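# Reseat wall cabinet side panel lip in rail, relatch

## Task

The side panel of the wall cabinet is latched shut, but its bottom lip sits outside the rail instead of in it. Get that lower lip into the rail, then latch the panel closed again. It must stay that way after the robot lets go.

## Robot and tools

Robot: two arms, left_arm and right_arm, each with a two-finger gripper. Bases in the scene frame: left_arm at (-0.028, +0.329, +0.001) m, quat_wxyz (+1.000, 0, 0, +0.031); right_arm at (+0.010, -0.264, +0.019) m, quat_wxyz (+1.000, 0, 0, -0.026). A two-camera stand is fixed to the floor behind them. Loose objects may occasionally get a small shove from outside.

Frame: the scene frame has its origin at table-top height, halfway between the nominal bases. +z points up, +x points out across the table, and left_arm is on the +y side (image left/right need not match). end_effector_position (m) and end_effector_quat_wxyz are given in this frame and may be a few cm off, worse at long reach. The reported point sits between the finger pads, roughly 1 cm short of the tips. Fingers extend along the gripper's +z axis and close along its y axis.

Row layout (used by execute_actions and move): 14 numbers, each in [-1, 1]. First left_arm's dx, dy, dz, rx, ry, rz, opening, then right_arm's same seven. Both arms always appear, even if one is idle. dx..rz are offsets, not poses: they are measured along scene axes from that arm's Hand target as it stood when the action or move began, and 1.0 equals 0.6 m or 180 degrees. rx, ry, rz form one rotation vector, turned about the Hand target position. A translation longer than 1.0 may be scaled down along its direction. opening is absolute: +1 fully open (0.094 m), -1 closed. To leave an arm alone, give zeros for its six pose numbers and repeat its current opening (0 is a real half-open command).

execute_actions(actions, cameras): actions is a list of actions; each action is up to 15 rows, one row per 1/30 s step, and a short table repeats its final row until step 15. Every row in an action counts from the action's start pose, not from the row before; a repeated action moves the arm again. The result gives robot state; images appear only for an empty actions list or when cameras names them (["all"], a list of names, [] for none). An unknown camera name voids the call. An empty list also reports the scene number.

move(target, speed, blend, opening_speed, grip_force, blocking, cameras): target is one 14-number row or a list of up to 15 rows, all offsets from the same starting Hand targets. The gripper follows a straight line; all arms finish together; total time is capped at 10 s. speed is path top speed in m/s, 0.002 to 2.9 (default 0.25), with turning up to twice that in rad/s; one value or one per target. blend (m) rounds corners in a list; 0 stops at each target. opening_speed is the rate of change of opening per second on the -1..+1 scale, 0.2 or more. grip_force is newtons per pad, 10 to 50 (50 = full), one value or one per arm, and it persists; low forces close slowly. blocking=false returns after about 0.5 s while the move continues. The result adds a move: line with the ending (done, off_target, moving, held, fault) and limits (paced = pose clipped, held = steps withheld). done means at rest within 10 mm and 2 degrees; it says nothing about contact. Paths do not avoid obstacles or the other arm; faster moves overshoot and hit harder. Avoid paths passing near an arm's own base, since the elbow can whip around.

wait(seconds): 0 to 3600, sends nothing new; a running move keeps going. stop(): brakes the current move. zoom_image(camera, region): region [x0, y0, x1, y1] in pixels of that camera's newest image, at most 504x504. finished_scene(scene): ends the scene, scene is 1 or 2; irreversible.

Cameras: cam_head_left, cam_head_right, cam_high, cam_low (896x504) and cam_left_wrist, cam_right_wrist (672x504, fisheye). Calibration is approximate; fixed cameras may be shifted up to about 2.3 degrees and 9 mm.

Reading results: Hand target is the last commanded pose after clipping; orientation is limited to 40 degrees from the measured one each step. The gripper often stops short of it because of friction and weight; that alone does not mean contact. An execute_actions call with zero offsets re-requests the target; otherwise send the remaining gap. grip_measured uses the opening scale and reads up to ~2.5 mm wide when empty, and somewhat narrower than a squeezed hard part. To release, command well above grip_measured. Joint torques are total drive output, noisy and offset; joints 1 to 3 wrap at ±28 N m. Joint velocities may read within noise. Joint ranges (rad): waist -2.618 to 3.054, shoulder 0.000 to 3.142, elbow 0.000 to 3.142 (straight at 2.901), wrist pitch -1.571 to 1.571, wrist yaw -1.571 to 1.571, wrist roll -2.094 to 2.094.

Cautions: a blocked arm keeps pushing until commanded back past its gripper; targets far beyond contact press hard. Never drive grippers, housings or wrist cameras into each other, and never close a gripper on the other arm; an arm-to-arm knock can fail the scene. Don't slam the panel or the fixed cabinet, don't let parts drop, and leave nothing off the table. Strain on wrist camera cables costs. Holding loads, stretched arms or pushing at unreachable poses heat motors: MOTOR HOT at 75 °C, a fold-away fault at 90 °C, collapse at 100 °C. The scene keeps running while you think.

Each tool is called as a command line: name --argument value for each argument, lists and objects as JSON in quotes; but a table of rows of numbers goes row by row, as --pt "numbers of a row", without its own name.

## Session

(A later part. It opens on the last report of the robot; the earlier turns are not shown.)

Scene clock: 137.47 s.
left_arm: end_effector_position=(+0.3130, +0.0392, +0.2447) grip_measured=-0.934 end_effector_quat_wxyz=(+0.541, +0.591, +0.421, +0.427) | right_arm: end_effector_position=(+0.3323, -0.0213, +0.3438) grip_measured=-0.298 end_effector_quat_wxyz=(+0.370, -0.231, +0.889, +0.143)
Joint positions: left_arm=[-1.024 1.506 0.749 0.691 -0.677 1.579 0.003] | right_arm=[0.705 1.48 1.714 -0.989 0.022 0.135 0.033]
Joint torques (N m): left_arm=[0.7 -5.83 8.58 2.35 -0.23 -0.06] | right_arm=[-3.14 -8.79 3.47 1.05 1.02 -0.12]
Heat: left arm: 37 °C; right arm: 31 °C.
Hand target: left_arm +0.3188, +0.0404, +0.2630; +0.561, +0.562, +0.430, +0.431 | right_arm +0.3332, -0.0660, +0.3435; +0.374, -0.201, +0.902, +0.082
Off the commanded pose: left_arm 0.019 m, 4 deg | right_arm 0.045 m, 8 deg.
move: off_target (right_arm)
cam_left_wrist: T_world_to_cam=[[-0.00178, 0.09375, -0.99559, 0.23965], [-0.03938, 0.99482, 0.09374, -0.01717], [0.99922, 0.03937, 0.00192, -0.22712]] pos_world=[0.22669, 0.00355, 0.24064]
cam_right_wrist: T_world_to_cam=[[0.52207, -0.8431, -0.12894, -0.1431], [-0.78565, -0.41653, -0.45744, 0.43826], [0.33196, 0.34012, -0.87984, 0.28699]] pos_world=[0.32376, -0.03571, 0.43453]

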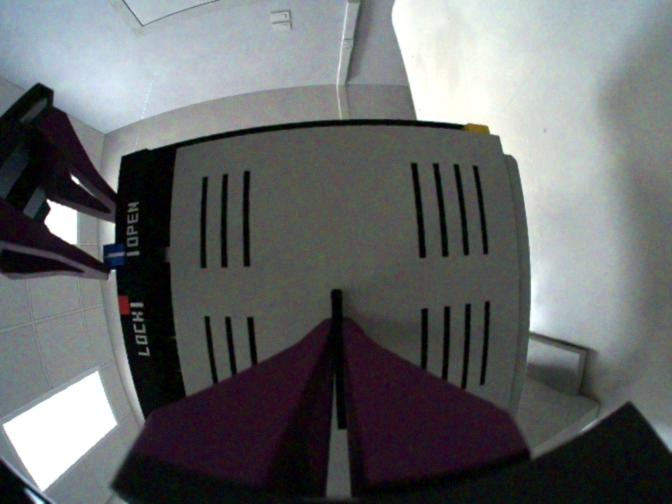

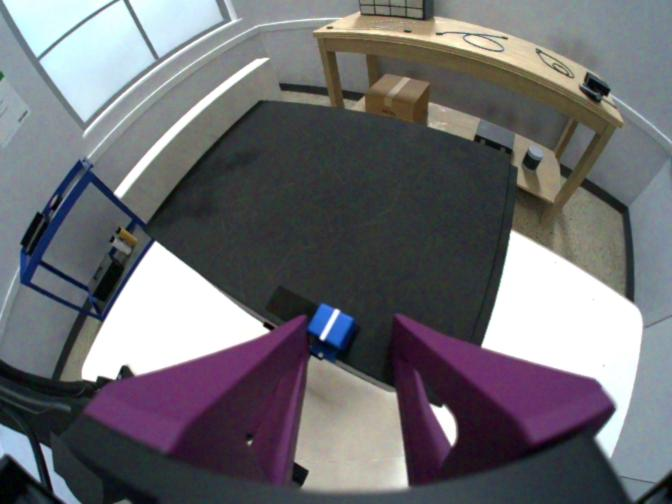

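move --target '[-0.05,0.0,0.02,0,0,0,-1,-0.02,0.09,0.08,0,0,0,-0.3]' --speed 0.06 --cameras '["all"]'

zoom_image --camera "cam_head_left" --region '[320, 140, 470, 290]'

zoom_image --camera "cam_right_wrist" --region '[130, 230, 480, 500]'

Scene clock: 143.43 s.
left_arm: end_effector_position=(+0.2942, +0.0341, +0.2335) grip_measured=-0.935 end_effector_quat_wxyz=(+0.510, +0.615, +0.419, +0.432) | right_arm: end_effector_position=(+0.3198, -0.0135, +0.3846) grip_measured=-0.298 end_effector_quat_wxyz=(+0.365, -0.208, +0.904, +0.081)
Joint positions: left_arm=[-1.092 1.484 0.749 0.587 -0.754 1.575 0.003] | right_arm=[0.833 1.648 2.124 -1.309 0.231 0.239 0.033]
Joint torques (N m): left_arm=[-0.84 -10.55 6.63 2.75 -0.36 -0.08] | right_arm=[0.47 -4.9 5.78 1.65 0.26 0.11]
Heat: left arm: 36 °C; right arm: 31 °C.
Hand target: left_arm +0.2888, +0.0403, +0.2750; +0.561, +0.562, +0.430, +0.431 | right_arm +0.3211, -0.0119, +0.3915; +0.374, -0.201, +0.902, +0.082
Off the commanded pose: left_arm 0.042 m, 9 deg | right_arm 0.007 m, 1 deg.
move: off_target (left_arm)
cam_left_wrist: T_world_to_cam=[[-0.04116, 0.16185, -0.98596, 0.23595], [-0.043, 0.98559, 0.16359, -0.02677], [0.99823, 0.04913, -0.03361, -0.1998]] pos_world=[0.20801, -0.00199, 0.2303]
cam_right_wrist: T_world_to_cam=[[0.44209, -0.89601, -0.04164, -0.13348], [-0.82178, -0.38599, -0.41915, 0.44756], [0.35949, 0.21952, -0.90696, 0.32451]] pos_world=[0.31015, -0.01808, 0.47635]

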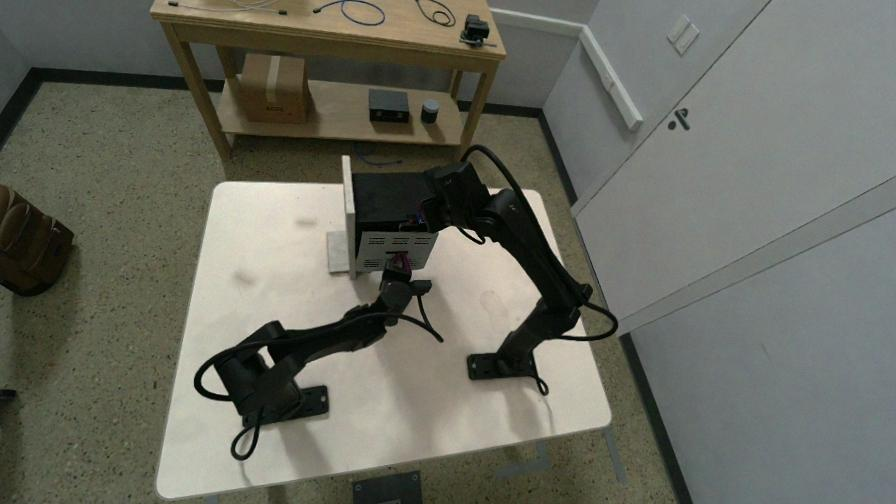

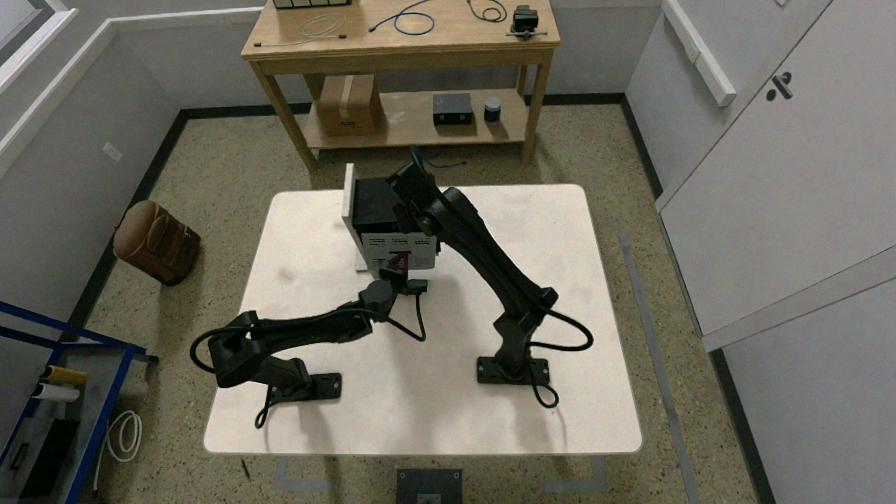

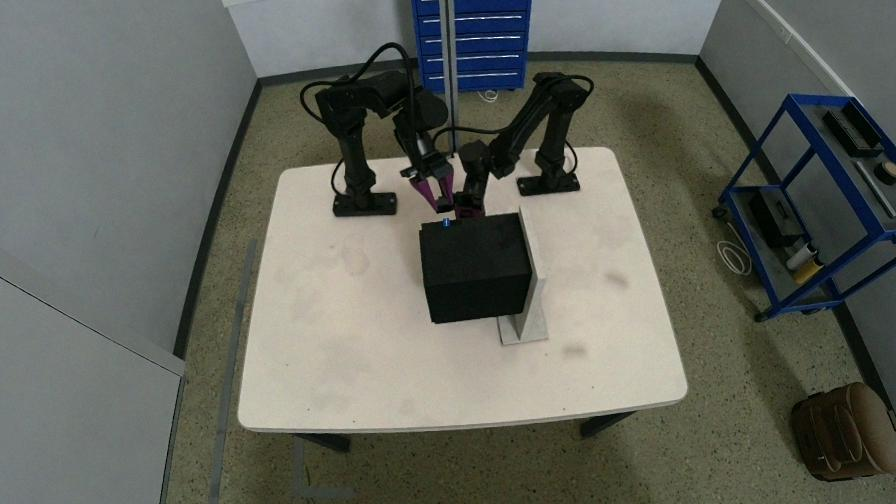

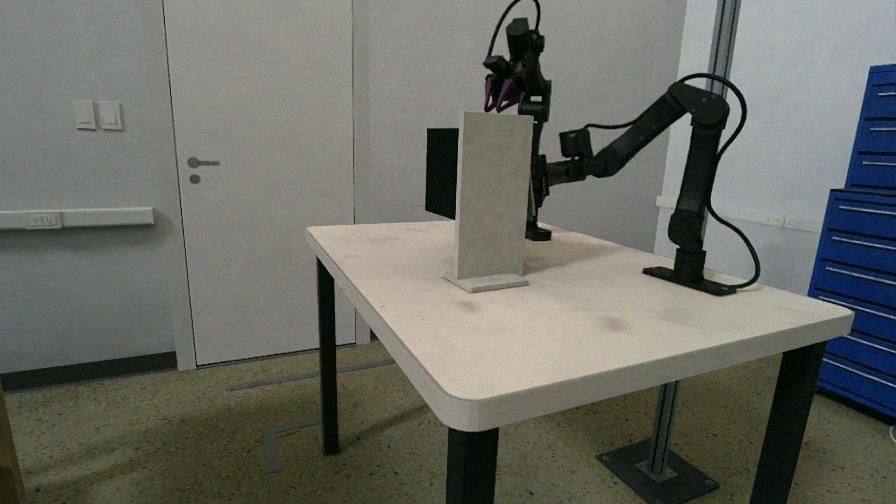

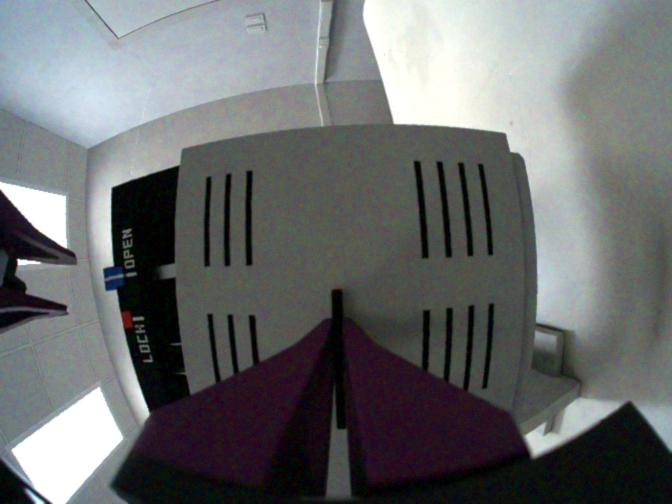

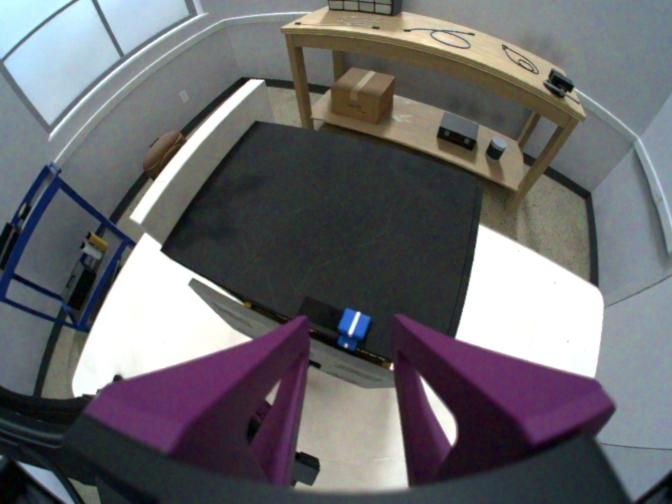

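Scaled by 3.360 from the camera's image (finer frame: 1280x720).

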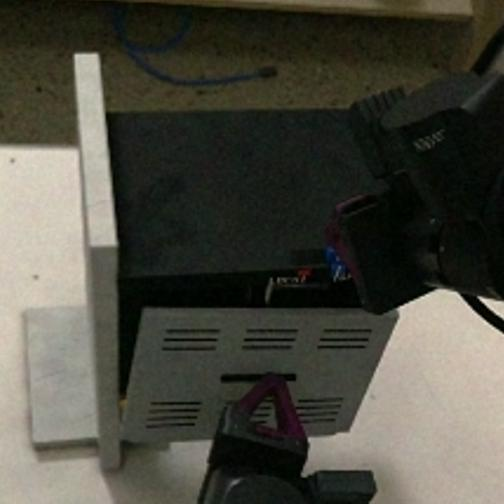

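Scaled by 1.440 from the camera's image (finer frame: 960x720).

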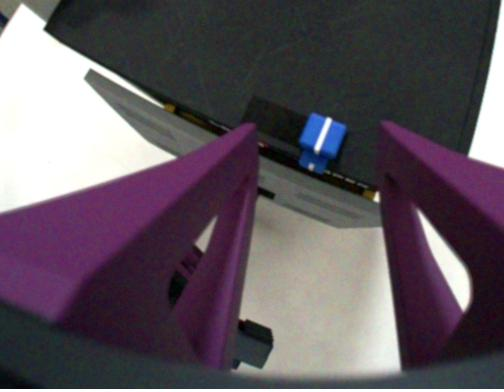

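move --target '[-0.03,0.005,0.04,0,-0.04,0,-1,-0.15,-0.25,0,0.0,0,0,0]' --speed 0.12

move --target '[0,0,0,0,0,0,-1,0.05,0.0,-0.38,0.135,-0.211,0.08,0]' --cameras '["cam_left_wrist","cam_right_wrist","cam_head_right"]'

zoom_image --camera "cam_right_wrist" --region '[160, 0, 480, 320]'

Scene clock: 150.90 s.
left_arm: end_effector_position=(+0.2780, +0.0360, +0.2620) grip_measured=-0.935 end_effector_quat_wxyz=(+0.540, +0.583, +0.385, +0.469) | right_arm: end_effector_position=(+0.2328, -0.1609, +0.3930) grip_measured=-0.002 end_effector_quat_wxyz=(+0.375, -0.197, +0.902, +0.082)
Joint positions: left_arm=[-1.14 1.455 0.689 0.8 -0.806 1.726 0.003] | right_arm=[0.479 1.125 1.761 -1.418 -0.002 -0.002 0.047]
Joint torques (N m): left_arm=[-0.7 -9.52 6.48 2.75 -0.14 0.08] | right_arm=[-0.65 -1.11 2.61 1.75 -0.1 -0.1]
Heat: left arm: 36 °C; right arm: 31 °C.
Hand target: left_arm +0.2708, +0.0434, +0.2990; +0.586, +0.533, +0.394, +0.465 | right_arm +0.2312, -0.1620, +0.3915; +0.374, -0.201, +0.902, +0.082
Off the commanded pose: left_arm 0.038 m, 8 deg | right_arm 0.003 m, 0 deg.
move: off_target (left_arm)

Scene clock: 154.50 s.
left_arm: end_effector_position=(+0.2780, +0.0360, +0.2621) grip_measured=-0.935 end_effector_quat_wxyz=(+0.540, +0.583, +0.385, +0.469) | right_arm: end_effector_position=(+0.2620, -0.1612, +0.1623) grip_measured=-0.002 end_effector_quat_wxyz=(+0.621, -0.264, +0.698, +0.239)
Joint positions: left_arm=[-1.14 1.455 0.689 0.801 -0.806 1.726 0.003] | right_arm=[-0.099 0.787 0.008 0.6 -0.872 -0.13 0.047]
Joint torques (N m): left_arm=[-0.7 -9.51 6.48 2.75 -0.14 0.08] | right_arm=[-0.7 0.42 3.67 2.18 -0.17 0.07]
Heat: left arm: 36 °C; right arm: 31 °C.
Hand target: left_arm +0.2708, +0.0434, +0.2990; +0.586, +0.533, +0.394, +0.465 | right_arm +0.2611, -0.1619, +0.1634; +0.664, -0.243, +0.664, +0.242
Off the commanded pose: left_arm 0.038 m, 8 deg | right_arm 0.002 m, 7 deg.
joint sent to its limit (right arm) — joint 3 (elbow), lower limit, where the elbow is as bent as it goes. The joint targets are off in orientation, not in position.
move: off_target (right_arm)
cam_left_wrist: T_world_to_cam=[[0.09059, 0.15114, -0.98435, 0.22647], [-0.06094, 0.9874, 0.146, -0.02452], [0.99402, 0.04676, 0.09866, -0.21618]] pos_world=[0.19287, 0.00009, 0.24783]
cam_right_wrist: T_world_to_cam=[[0.692, -0.72093, -0.03744, -0.28734], [-0.33538, -0.27513, -0.90101, 0.21864], [0.63926, 0.63606, -0.43218, 0.09285]] pos_world=[0.21281, -0.20605, 0.22637]
Images, in order (width x height): cam_head_right 896x504, cam_left_wrist 672x504, cam_right_wrist 672x504.

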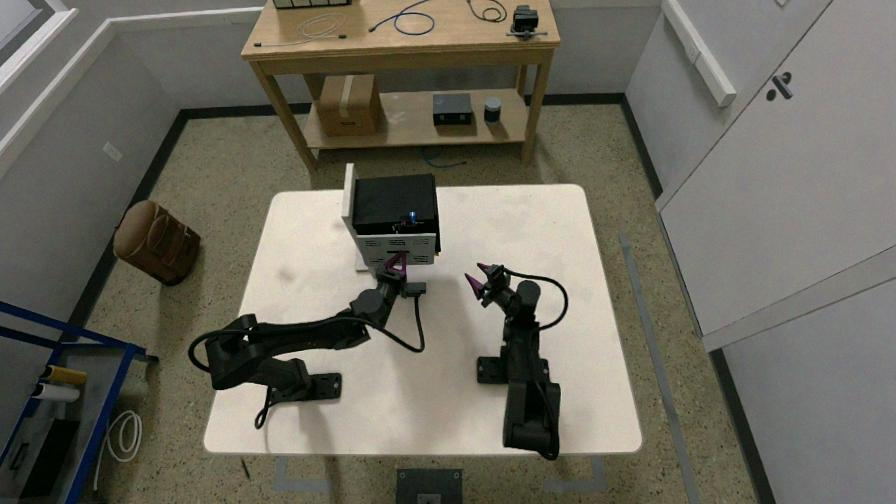

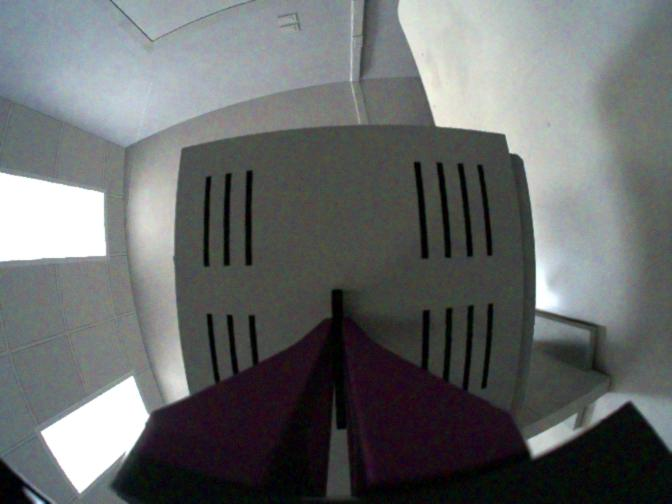

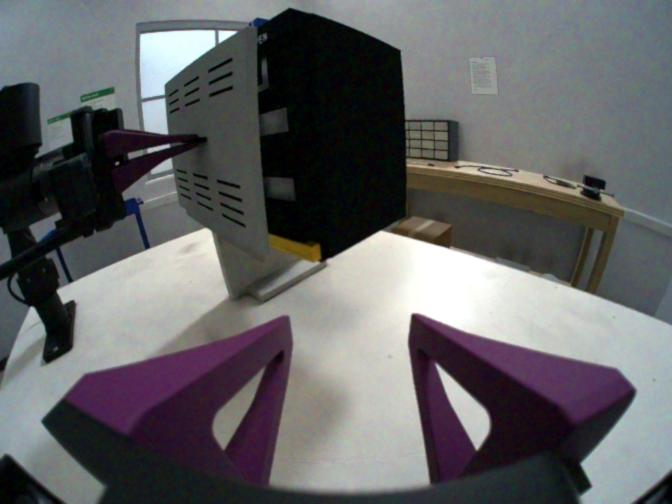

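Scaled by 1.575 from the camera's image (finer frame: 960x720).

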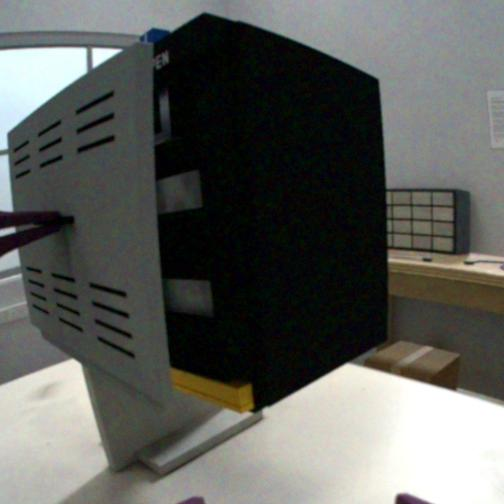

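move --target '[0,0,0,0,0,0,-1,0.115,0.053,-0.088,0.069,-0.048,0.165,0]' --cameras '["cam_right_wrist"]'

zoom_image --camera "cam_right_wrist" --region '[100, 0, 500, 400]'

Scene clock: 178.73 s.
left_arm: end_effector_position=(+0.2780, +0.0360, +0.2622) grip_measured=-0.935 end_effector_quat_wxyz=(+0.541, +0.583, +0.385, +0.469) | right_arm: end_effector_position=(+0.3258, -0.1324, +0.0930) grip_measured=-0.002 end_effector_quat_wxyz=(+0.523, -0.373, +0.617, +0.455)
Joint positions: left_arm=[-1.14 1.455 0.689 0.801 -0.806 1.726 0.003] | right_arm=[-0.106 2.095 0.457 1.385 -1.413 -0.078 0.047]
Joint torques (N m): left_arm=[-0.72 -9.55 6.49 2.75 -0.13 0.06] | right_arm=[0.64 -5.56 2.22 3.52 -0.28 0.05]
Heat: left arm: 38 °C; right arm: 30 °C.
Hand target: left_arm +0.2708, +0.0434, +0.2991; +0.587, +0.533, +0.394, +0.465 | right_arm +0.3301, -0.1301, +0.1107; +0.650, -0.350, +0.499, +0.455
Off the commanded pose: left_arm 0.038 m, 8 deg | right_arm 0.018 m, 20 deg.
joint sent to its limit (right arm) — joint 4 (wrist pitch), upper limit. The joint targets are off in orientation, not in position.
move: off_target (right_arm)
cam_right_wrist: T_world_to_cam=[[0.94248, -0.26888, -0.19859, -0.32008], [-0.27664, -0.29394, -0.91492, 0.16517], [0.18763, 0.91722, -0.35141, 0.18066]] pos_world=[0.31346, -0.20322, 0.15104]

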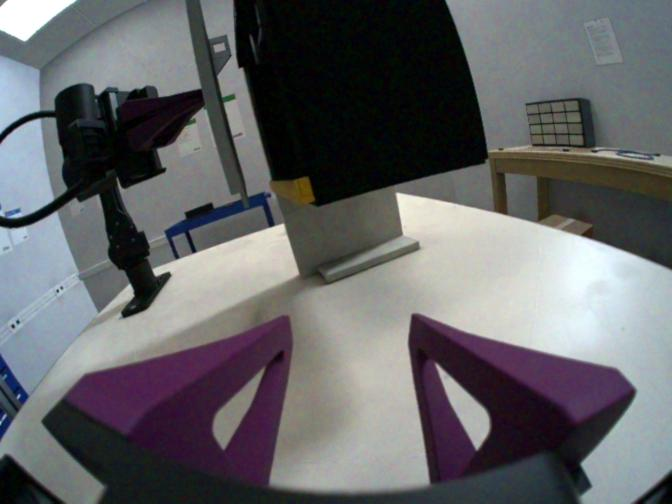

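Scaled by 1.260 from the camera's image (finer frame: 960x720).

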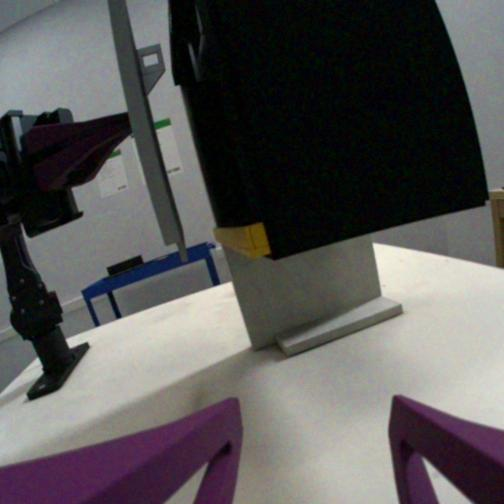

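move --target '[0,0,0,0,0,0,-1,0,0,0.12,0,0,0,0]' --cameras '["cam_right_wrist"]'

zoom_image --camera "cam_right_wrist" --region '[160, 0, 400, 240]'

Scene clock: 184.67 s.
left_arm: end_effector_position=(+0.2780, +0.0360, +0.2622) grip_measured=-0.935 end_effector_quat_wxyz=(+0.541, +0.583, +0.385, +0.469) | right_arm: end_effector_position=(+0.3317, -0.1323, +0.1549) grip_measured=-0.002 end_effector_quat_wxyz=(+0.536, -0.347, +0.618, +0.457)
Joint positions: left_arm=[-1.14 1.455 0.689 0.801 -0.806 1.726 0.003] | right_arm=[-0.097 1.857 0.441 1.385 -1.367 0.165 0.047]
Joint torques (N m): left_arm=[-0.7 -9.51 6.46 2.75 -0.12 0.06] | right_arm=[0.65 -8.17 1.66 3.52 0.08 0.05]
Heat: left arm: 38 °C; right arm: 31 °C.
Hand target: left_arm +0.2708, +0.0434, +0.2991; +0.587, +0.533, +0.394, +0.465 | right_arm +0.3301, -0.1301, +0.1827; +0.650, -0.350, +0.499, +0.455
Off the commanded pose: left_arm 0.038 m, 8 deg | right_arm 0.028 m, 19 deg.
joint sent to its limit (right arm) — joint 4 (wrist pitch), upper limit. The joint targets are off in orientation, not in position.
move: off_target (right_arm)
cam_right_wrist: T_world_to_cam=[[0.92819, -0.30073, -0.21916, -0.30968], [-0.29755, -0.24613, -0.92244, 0.23792], [0.22347, 0.9214, -0.31794, 0.18457]] pos_world=[0.31699, -0.20464, 0.21028]

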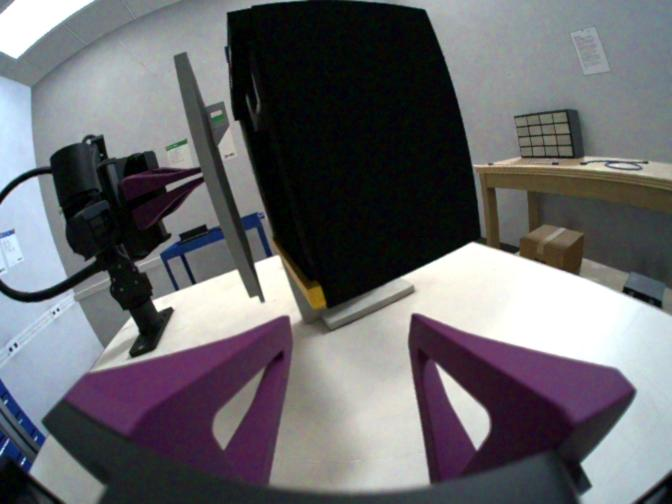

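Scaled by 2.100 from the camera's image (finer frame: 960x720).

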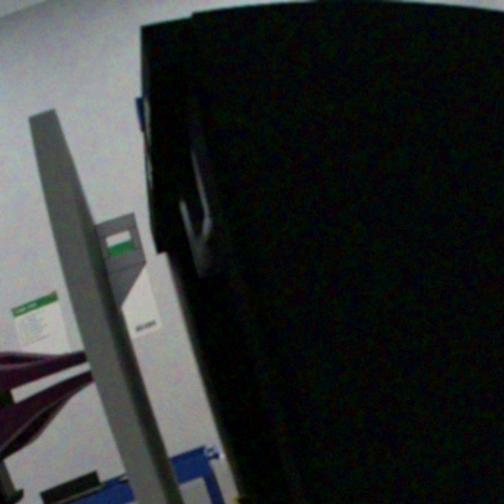

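zoom_image --camera "cam_right_wrist" --region '[220, 210, 350, 340]'

Scaled by 3.877 from the camera's image (finer frame: 960x720).

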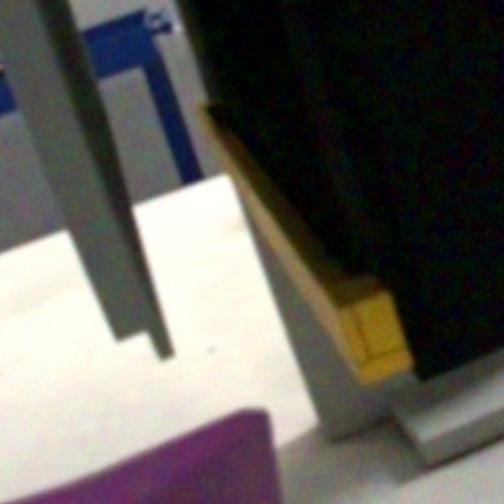

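move --target '[0.033,0.008,0.008,-0.03,-0.018,0,-1,0,0,0,0,0,0,0]' --speed 0.06 --cameras '["cam_right_wrist","cam_left_wrist"]'

zoom_image --camera "cam_right_wrist" --region '[220, 210, 350, 340]'

zoom_image --camera "cam_right_wrist" --region '[150, 0, 350, 200]'

Scene clock: 216.33 s.
left_arm: end_effector_position=(+0.2906, +0.0456, +0.2832) grip_measured=-0.935 end_effector_quat_wxyz=(+0.584, +0.531, +0.396, +0.468) | right_arm: end_effector_position=(+0.3319, -0.1323, +0.1549) grip_measured=-0.002 end_effector_quat_wxyz=(+0.537, -0.347, +0.619, +0.457)
Joint positions: left_arm=[-1.088 1.478 0.681 0.967 -0.764 1.723 0.003] | right_arm=[-0.097 1.857 0.441 1.385 -1.366 0.165 0.047]
Joint torques (N m): left_arm=[0.81 -5.85 6.57 2.8 0.24 -0.1] | right_arm=[0.66 -8.1 1.68 3.5 0.09 0.05]
Heat: left arm: 40 °C; right arm: 35 °C.
Hand target: left_arm +0.2906, +0.0481, +0.3039; +0.622, +0.492, +0.399, +0.461 | right_arm +0.3300, -0.1301, +0.1827; +0.650, -0.350, +0.499, +0.455
Off the commanded pose: left_arm 0.021 m, 6 deg | right_arm 0.028 m, 19 deg.
joint sent to its limit (right arm) — joint 4 (wrist pitch), upper limit. The joint targets are off in orientation, not in position.
move: off_target (left_arm)
cam_left_wrist: T_world_to_cam=[[0.15853, 0.03588, -0.9867, 0.23081], [-0.07737, 0.99672, 0.02382, 0.00268], [0.98432, 0.07257, 0.16079, -0.24726]] pos_world=[0.207, 0.00699, 0.26743]
cam_right_wrist: T_world_to_cam=[[0.92778, -0.30173, -0.21953, -0.3098], [-0.29816, -0.24572, -0.92235, 0.23819], [0.22435, 0.92118, -0.31794, 0.18432]] pos_world=[0.31709, -0.20474, 0.21028]
Images, in order (width x height): cam_left_wrist 672x504, cam_right_wrist 672x504.

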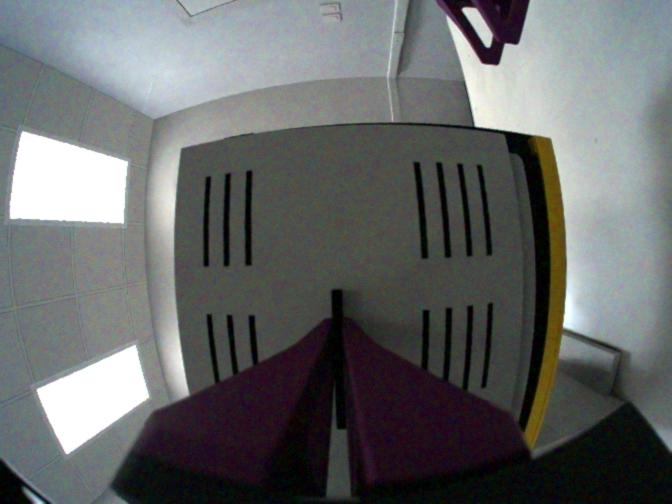

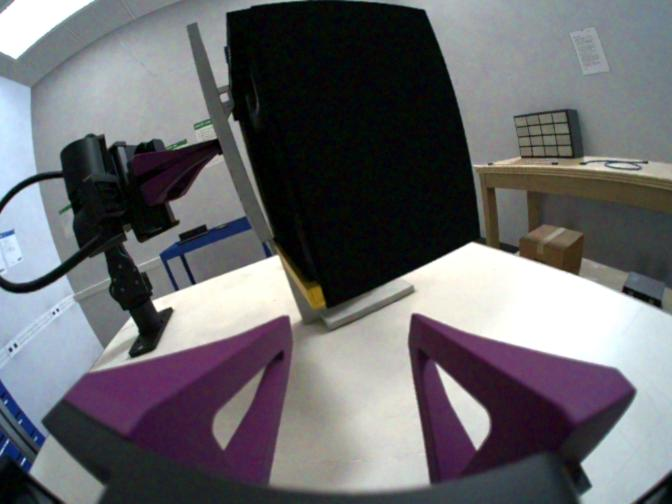

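Scaled by 3.877 from the camera's image (finer frame: 960x720).

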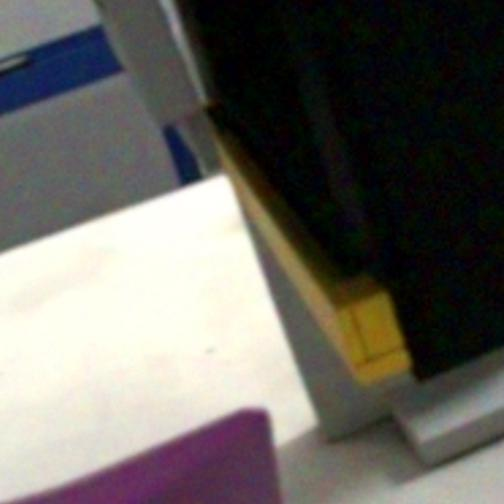

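Scaled by 2.520 from the camera's image (finer frame: 960x720).

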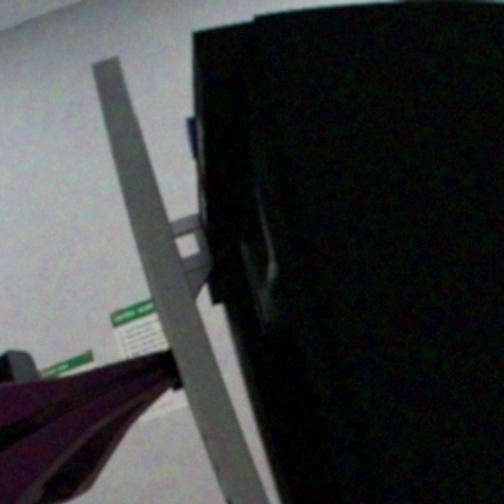

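move --pt "0 -0.004 -0.032 0 0 0 -1 0 0 0 0 0 0 0" --pt "0.021 -0.004 -0.032 0 0 0 -1 0 0 0 0 0 0 0" --speed 0.06 --cameras '["cam_right_wrist","cam_left_wrist"]'

zoom_image --camera "cam_right_wrist" --region '[220, 210, 350, 340]'

zoom_image --camera "cam_left_wrist" --region '[440, 100, 640, 300]'

Scene clock: 226.70 s.
left_arm: end_effector_position=(+0.3011, +0.0463, +0.2558) grip_measured=-0.935 end_effector_quat_wxyz=(+0.579, +0.537, +0.396, +0.468) | right_arm: end_effector_position=(+0.3319, -0.1323, +0.1549) grip_measured=-0.002 end_effector_quat_wxyz=(+0.537, -0.347, +0.619, +0.457)
Joint positions: left_arm=[-1.055 1.561 0.644 1.065 -0.732 1.715 0.003] | right_arm=[-0.097 1.857 0.441 1.385 -1.366 0.165 0.047]
Joint torques (N m): left_arm=[0.76 -6.2 8.01 2.81 0.22 -0.11] | right_arm=[0.64 -8.06 1.61 3.51 0.08 0.05]
Heat: left arm: 40 °C; right arm: 36 °C.
Hand target: left_arm +0.3032, +0.0458, +0.2847; +0.622, +0.492, +0.399, +0.461 | right_arm +0.3300, -0.1301, +0.1827; +0.650, -0.350, +0.499, +0.455
Off the commanded pose: left_arm 0.029 m, 7 deg | right_arm 0.028 m, 19 deg.
joint sent to its limit (right arm) — joint 4 (wrist pitch), upper limit. The joint targets are off in orientation, not in position.
move: off_target (left_arm)
cam_left_wrist: T_world_to_cam=[[0.14922, 0.04896, -0.98759, 0.20452], [-0.07646, 0.99635, 0.03784, -0.00037], [0.98584, 0.06986, 0.15242, -0.25139]] pos_world=[0.21728, 0.00791, 0.24032]
cam_right_wrist: T_world_to_cam=[[0.92778, -0.30173, -0.21953, -0.3098], [-0.29816, -0.24572, -0.92235, 0.23819], [0.22435, 0.92118, -0.31794, 0.18432]] pos_world=[0.31709, -0.20474, 0.21028]
Images, in order (width x height): cam_left_wrist 672x504, cam_right_wrist 672x504.

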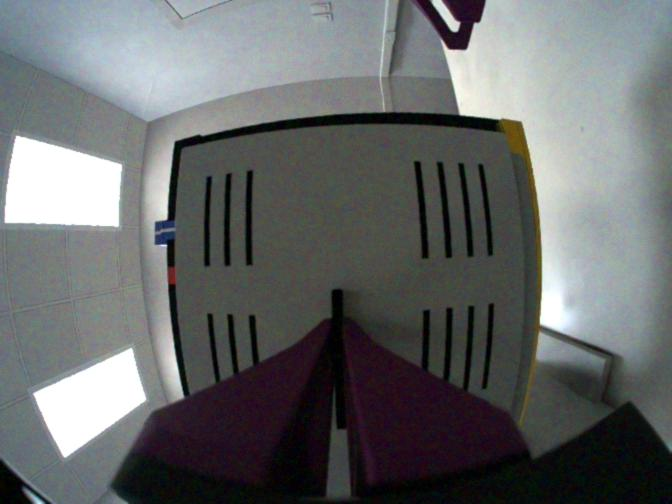

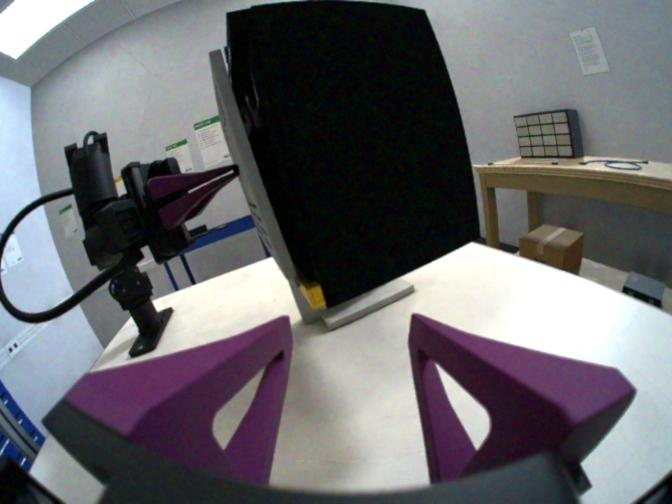

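Scaled by 3.877 from the camera's image (finer frame: 960x720).

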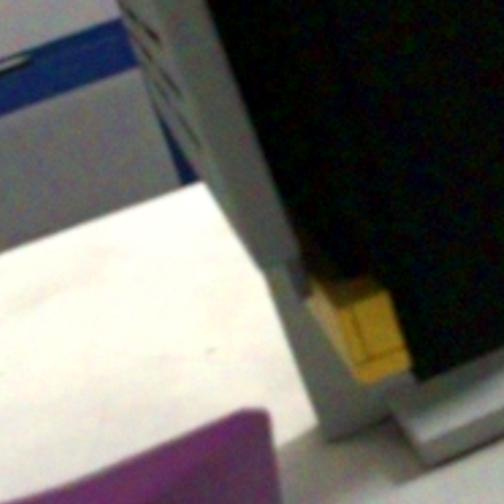

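Scaled by 2.520 from the camera's image (finer frame: 960x720).

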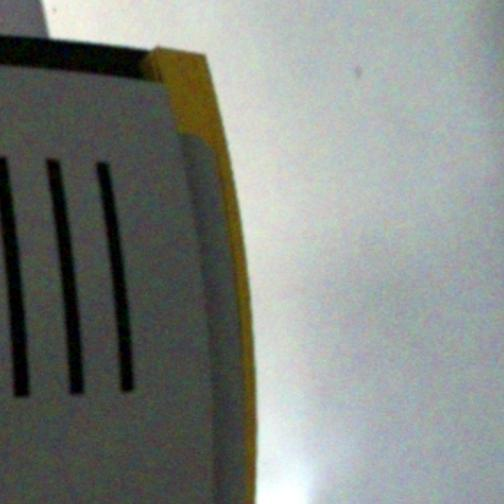

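move --pt "-0.006 -0.002 0.022 0 0 0 -1 0 0 0 0 0 0 0" --pt "0.012 -0.002 0.022 0 0 0 -1 0 0 0 0 0 0 0" --speed 0.06 --cameras '["cam_right_wrist","cam_left_wrist"]'

zoom_image --camera "cam_right_wrist" --region '[220, 210, 350, 340]'

zoom_image --camera "cam_left_wrist" --region '[440, 100, 640, 300]'

Scene clock: 233.57 s.
left_arm: end_effector_position=(+0.3022, +0.0453, +0.2480) grip_measured=-0.935 end_effector_quat_wxyz=(+0.567, +0.552, +0.393, +0.468) | right_arm: end_effector_position=(+0.3319, -0.1323, +0.1549) grip_measured=-0.002 end_effector_quat_wxyz=(+0.537, -0.347, +0.619, +0.457)
Joint positions: left_arm=[-1.052 1.561 0.644 1.026 -0.724 1.714 0.003] | right_arm=[-0.097 1.857 0.441 1.385 -1.366 0.165 0.047]
Joint torques (N m): left_arm=[2.06 -8.01 10.97 2.59 0.31 -0.11] | right_arm=[0.64 -8.03 1.63 3.51 0.09 0.04]
Heat: left arm: 39 °C; right arm: 37 °C.
Hand target: left_arm +0.3104, +0.0446, +0.2979; +0.622, +0.492, +0.399, +0.461 | right_arm +0.3300, -0.1301, +0.1827; +0.650, -0.350, +0.499, +0.455
Off the commanded pose: left_arm 0.051 m, 9 deg | right_arm 0.028 m, 19 deg.
joint sent to its limit (right arm) — joint 4 (wrist pitch), upper limit. The joint targets are off in orientation, not in position.
move: off_target (left_arm)
cam_left_wrist: T_world_to_cam=[[0.1291, 0.08081, -0.98833, 0.2015], [-0.07161, 0.99483, 0.07199, -0.00889], [0.98904, 0.06148, 0.13422, -0.2473]] pos_world=[0.21794, 0.00777, 0.23298]
cam_right_wrist: T_world_to_cam=[[0.92778, -0.30173, -0.21953, -0.3098], [-0.29816, -0.24572, -0.92235, 0.23819], [0.22435, 0.92118, -0.31794, 0.18432]] pos_world=[0.31709, -0.20474, 0.21028]
Images, in order (width x height): cam_left_wrist 672x504, cam_right_wrist 672x504.

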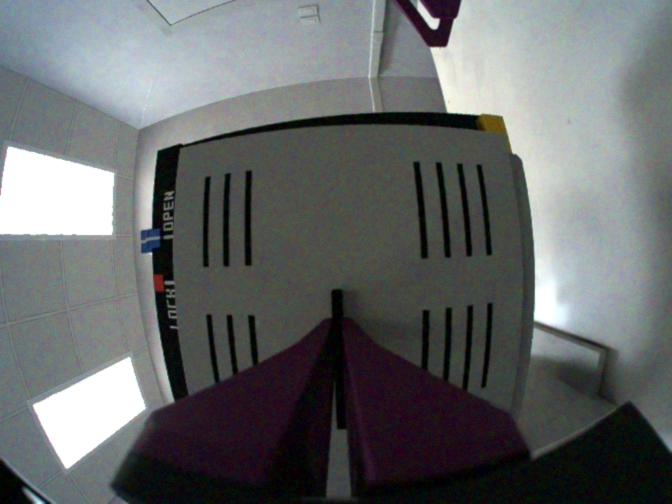

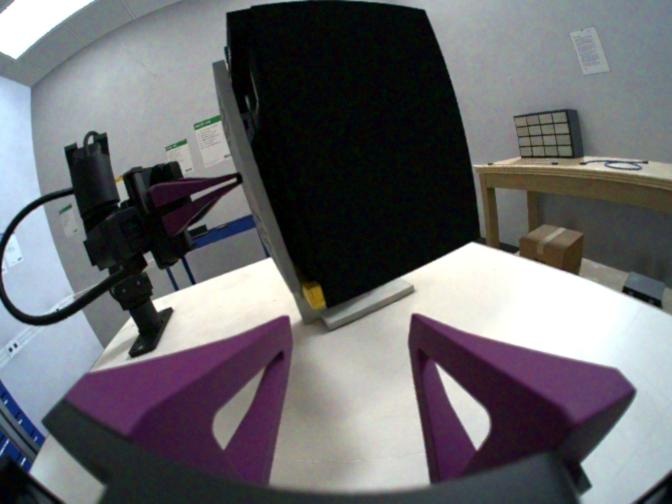

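Scaled by 3.877 from the camera's image (finer frame: 960x720).

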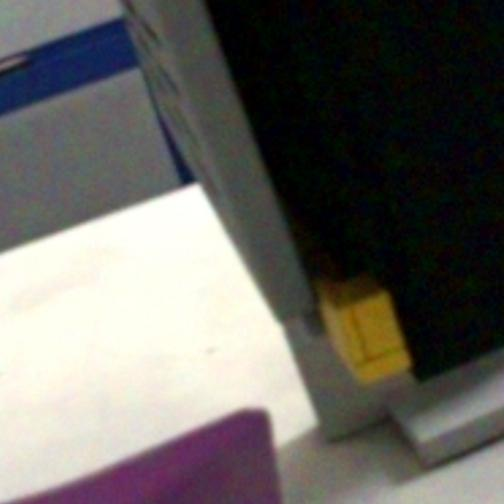

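Scaled by 2.520 from the camera's image (finer frame: 960x720).

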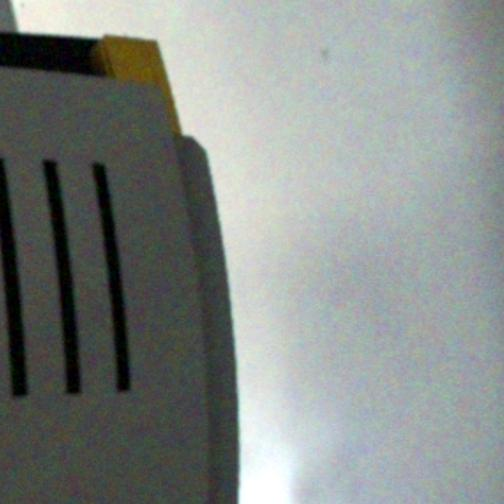

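move --pt "-0.03 -0.002 0.035 0 0 0 -1 0 0 0 0 0 0 0" --pt "-0.03 -0.002 -0.003 0 0 0 -1 0 0 0 0 0 0 0" --speed 0.06

move --target '[0.024,-0.0,0,0,0,0,-1,0,0,0,0,0,0,0]' --speed 0.04 --cameras '["cam_right_wrist","cam_left_wrist"]'

zoom_image --camera "cam_right_wrist" --region '[220, 210, 350, 340]'

zoom_image --camera "cam_left_wrist" --region '[440, 100, 640, 300]'

Scene clock: 241.77 s.
left_arm: end_effector_position=(+0.2953, +0.0440, +0.2692) grip_measured=-0.935 end_effector_quat_wxyz=(+0.582, +0.536, +0.396, +0.466) | right_arm: end_effector_position=(+0.3319, -0.1323, +0.1549) grip_measured=-0.002 end_effector_quat_wxyz=(+0.537, -0.347, +0.619, +0.457)
Joint positions: left_arm=[-1.075 1.518 0.665 1.005 -0.747 1.714 0.003] | right_arm=[-0.097 1.857 0.441 1.385 -1.366 0.165 0.047]
Joint torques (N m): left_arm=[-0.64 -6.09 7.43 2.87 0 -0.02] | right_arm=[0.61 -8.09 1.66 3.5 0.08 0.05]
Heat: left arm: 40 °C; right arm: 37 °C.
Hand target: left_arm +0.2924, +0.0434, +0.2960; +0.622, +0.492, +0.399, +0.461 | right_arm +0.3300, -0.1301, +0.1827; +0.650, -0.350, +0.499, +0.455
Off the commanded pose: left_arm 0.027 m, 7 deg | right_arm 0.028 m, 19 deg.
joint sent to its limit (right arm) — joint 4 (wrist pitch), upper limit. The joint targets are off in orientation, not in position.
move: off_target (left_arm)

Scene clock: 242.80 s.
left_arm: end_effector_position=(+0.3022, +0.0445, +0.2618) grip_measured=-0.935 end_effector_quat_wxyz=(+0.577, +0.543, +0.393, +0.467) | right_arm: end_effector_position=(+0.3319, -0.1323, +0.1549) grip_measured=-0.002 end_effector_quat_wxyz=(+0.537, -0.347, +0.619, +0.457)
Joint positions: left_arm=[-1.052 1.54 0.665 1.008 -0.722 1.713 0.003] | right_arm=[-0.097 1.857 0.441 1.385 -1.366 0.165 0.047]
Joint torques (N m): left_arm=[1.01 -5.96 9.37 2.81 0.14 -0.1] | right_arm=[0.69 -8.03 1.69 3.51 0.1 0.06]
Heat: left arm: 40 °C; right arm: 37 °C.
Hand target: left_arm +0.3068, +0.0433, +0.2960; +0.622, +0.492, +0.399, +0.461 | right_arm +0.3300, -0.1301, +0.1827; +0.650, -0.350, +0.499, +0.455
Off the commanded pose: left_arm 0.035 m, 8 deg | right_arm 0.028 m, 19 deg.
joint sent to its limit (right arm) — joint 4 (wrist pitch), upper limit. The joint targets are off in orientation, not in position.
move: off_target (left_arm)
cam_left_wrist: T_world_to_cam=[[0.1432, 0.05871, -0.98795, 0.21182], [-0.06931, 0.99638, 0.04916, -0.0039], [0.98726, 0.06143, 0.14676, -0.25178]] pos_world=[0.21797, 0.00692, 0.24641]
cam_right_wrist: T_world_to_cam=[[0.92778, -0.30173, -0.21953, -0.3098], [-0.29816, -0.24572, -0.92235, 0.23819], [0.22435, 0.92118, -0.31794, 0.18432]] pos_world=[0.31709, -0.20474, 0.21028]
Images, in order (width x height): cam_left_wrist 672x504, cam_right_wrist 672x504.

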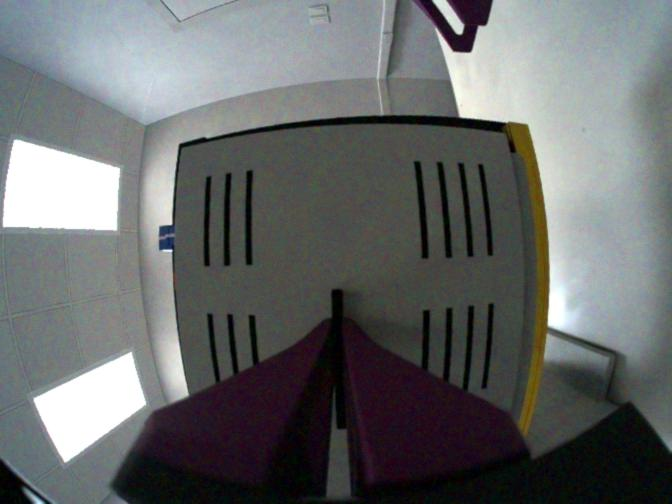

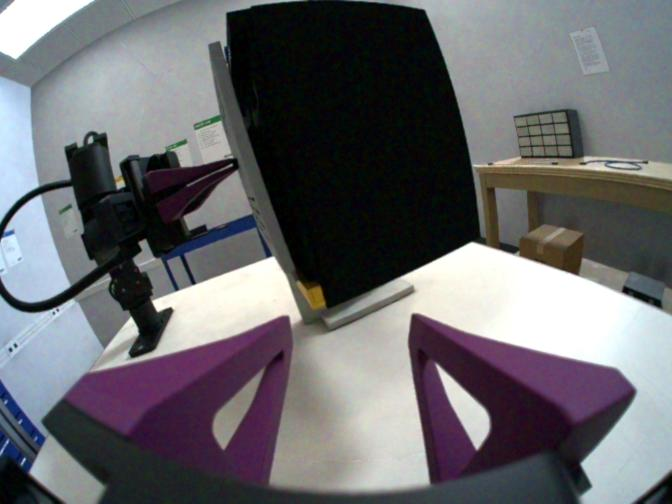

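Scaled by 3.877 from the camera's image (finer frame: 960x720).

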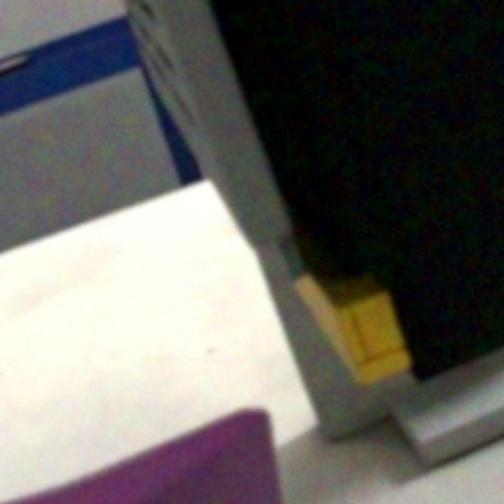

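Scaled by 2.520 from the camera's image (finer frame: 960x720).

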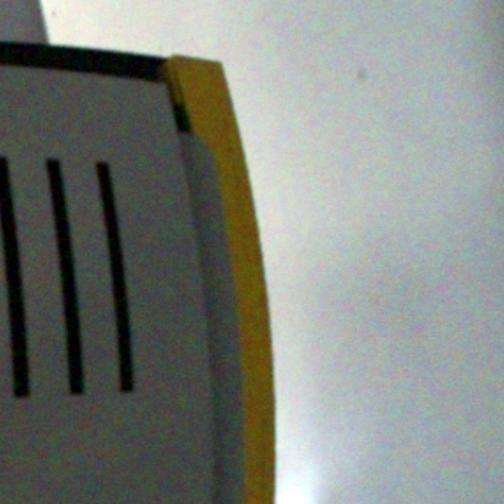

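move --pt "-0.025 0 0.035 0 0 0 -1 0 0 0 0 0 0 0" --pt "-0.02 0 0.022 0 0 0 -1 0 0 0 0 0 0 0" --pt "0.009 0 0.022 0 0 0 -1 0 0 0 0 0 0 0" --speed 0.05 --cameras '["cam_right_wrist","cam_left_wrist"]'

zoom_image --camera "cam_right_wrist" --region '[220, 210, 350, 340]'

zoom_image --camera "cam_left_wrist" --region '[440, 100, 640, 300]'

Scene clock: 251.50 s.
left_arm: end_effector_position=(+0.3017, +0.0471, +0.2598) grip_measured=-0.935 end_effector_quat_wxyz=(+0.565, +0.554, +0.393, +0.468) | right_arm: end_effector_position=(+0.3319, -0.1323, +0.1549) grip_measured=-0.002 end_effector_quat_wxyz=(+0.537, -0.347, +0.619, +0.457)
Joint positions: left_arm=[-1.05 1.516 0.665 0.952 -0.723 1.712 0.003] | right_arm=[-0.097 1.857 0.441 1.385 -1.366 0.165 0.047]
Joint torques (N m): left_arm=[2 -6.31 12 2.76 0.3 -0.11] | right_arm=[0.69 -8.1 1.66 3.5 0.08 0.07]
Heat: left arm: 41 °C; right arm: 38 °C.
Hand target: left_arm +0.3122, +0.0434, +0.3092; +0.622, +0.492, +0.399, +0.461 | right_arm +0.3300, -0.1301, +0.1827; +0.650, -0.350, +0.499, +0.455
Off the commanded pose: left_arm 0.051 m, 10 deg | right_arm 0.028 m, 19 deg.
joint sent to its limit (right arm) — joint 4 (wrist pitch), upper limit. The joint targets are off in orientation, not in position.
move: off_target (left_arm)
cam_left_wrist: T_world_to_cam=[[0.12495, 0.08472, -0.98854, 0.21418], [-0.07155, 0.99452, 0.07619, -0.01273], [0.98958, 0.06121, 0.13032, -0.24769]] pos_world=[0.21744, 0.00967, 0.24497]
cam_right_wrist: T_world_to_cam=[[0.92778, -0.30173, -0.21953, -0.3098], [-0.29816, -0.24572, -0.92235, 0.23819], [0.22435, 0.92118, -0.31794, 0.18432]] pos_world=[0.31709, -0.20474, 0.21028]
Images, in order (width x height): cam_left_wrist 672x504, cam_right_wrist 672x504.

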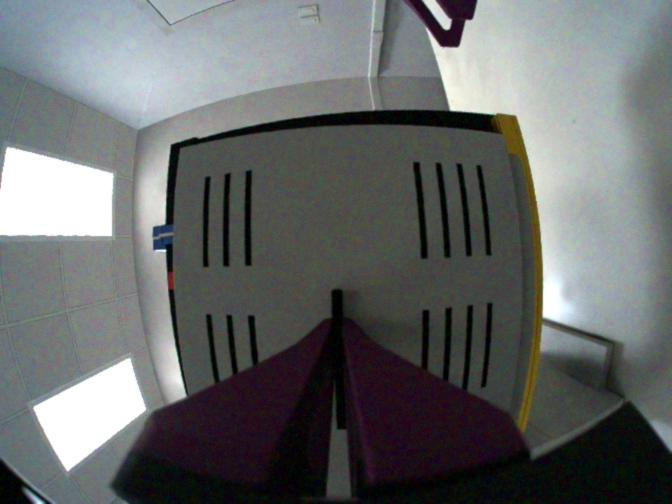

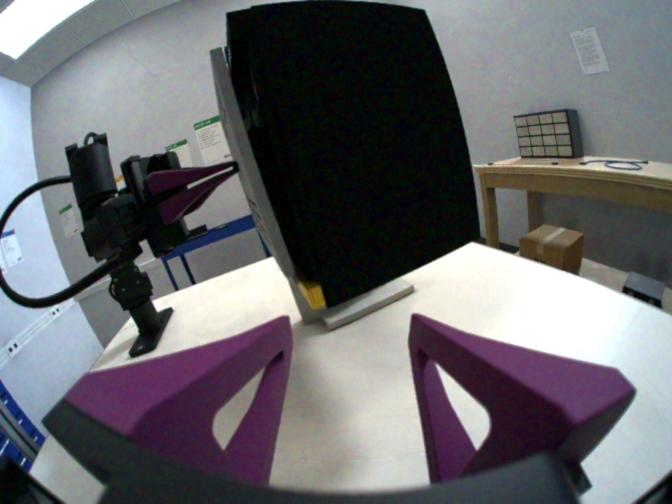

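Scaled by 3.877 from the camera's image (finer frame: 960x720).

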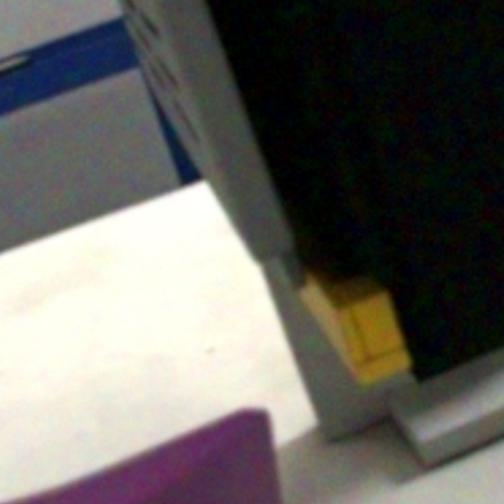

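Scaled by 2.520 from the camera's image (finer frame: 960x720).

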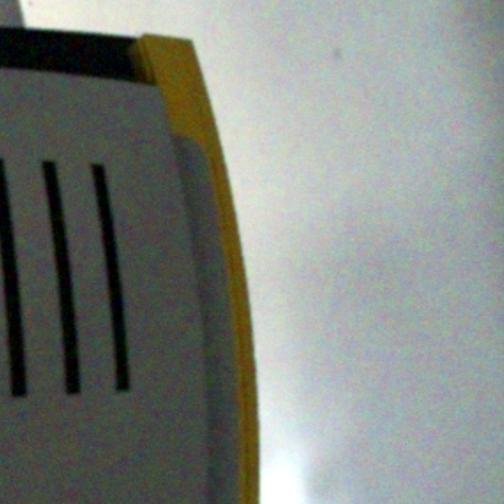

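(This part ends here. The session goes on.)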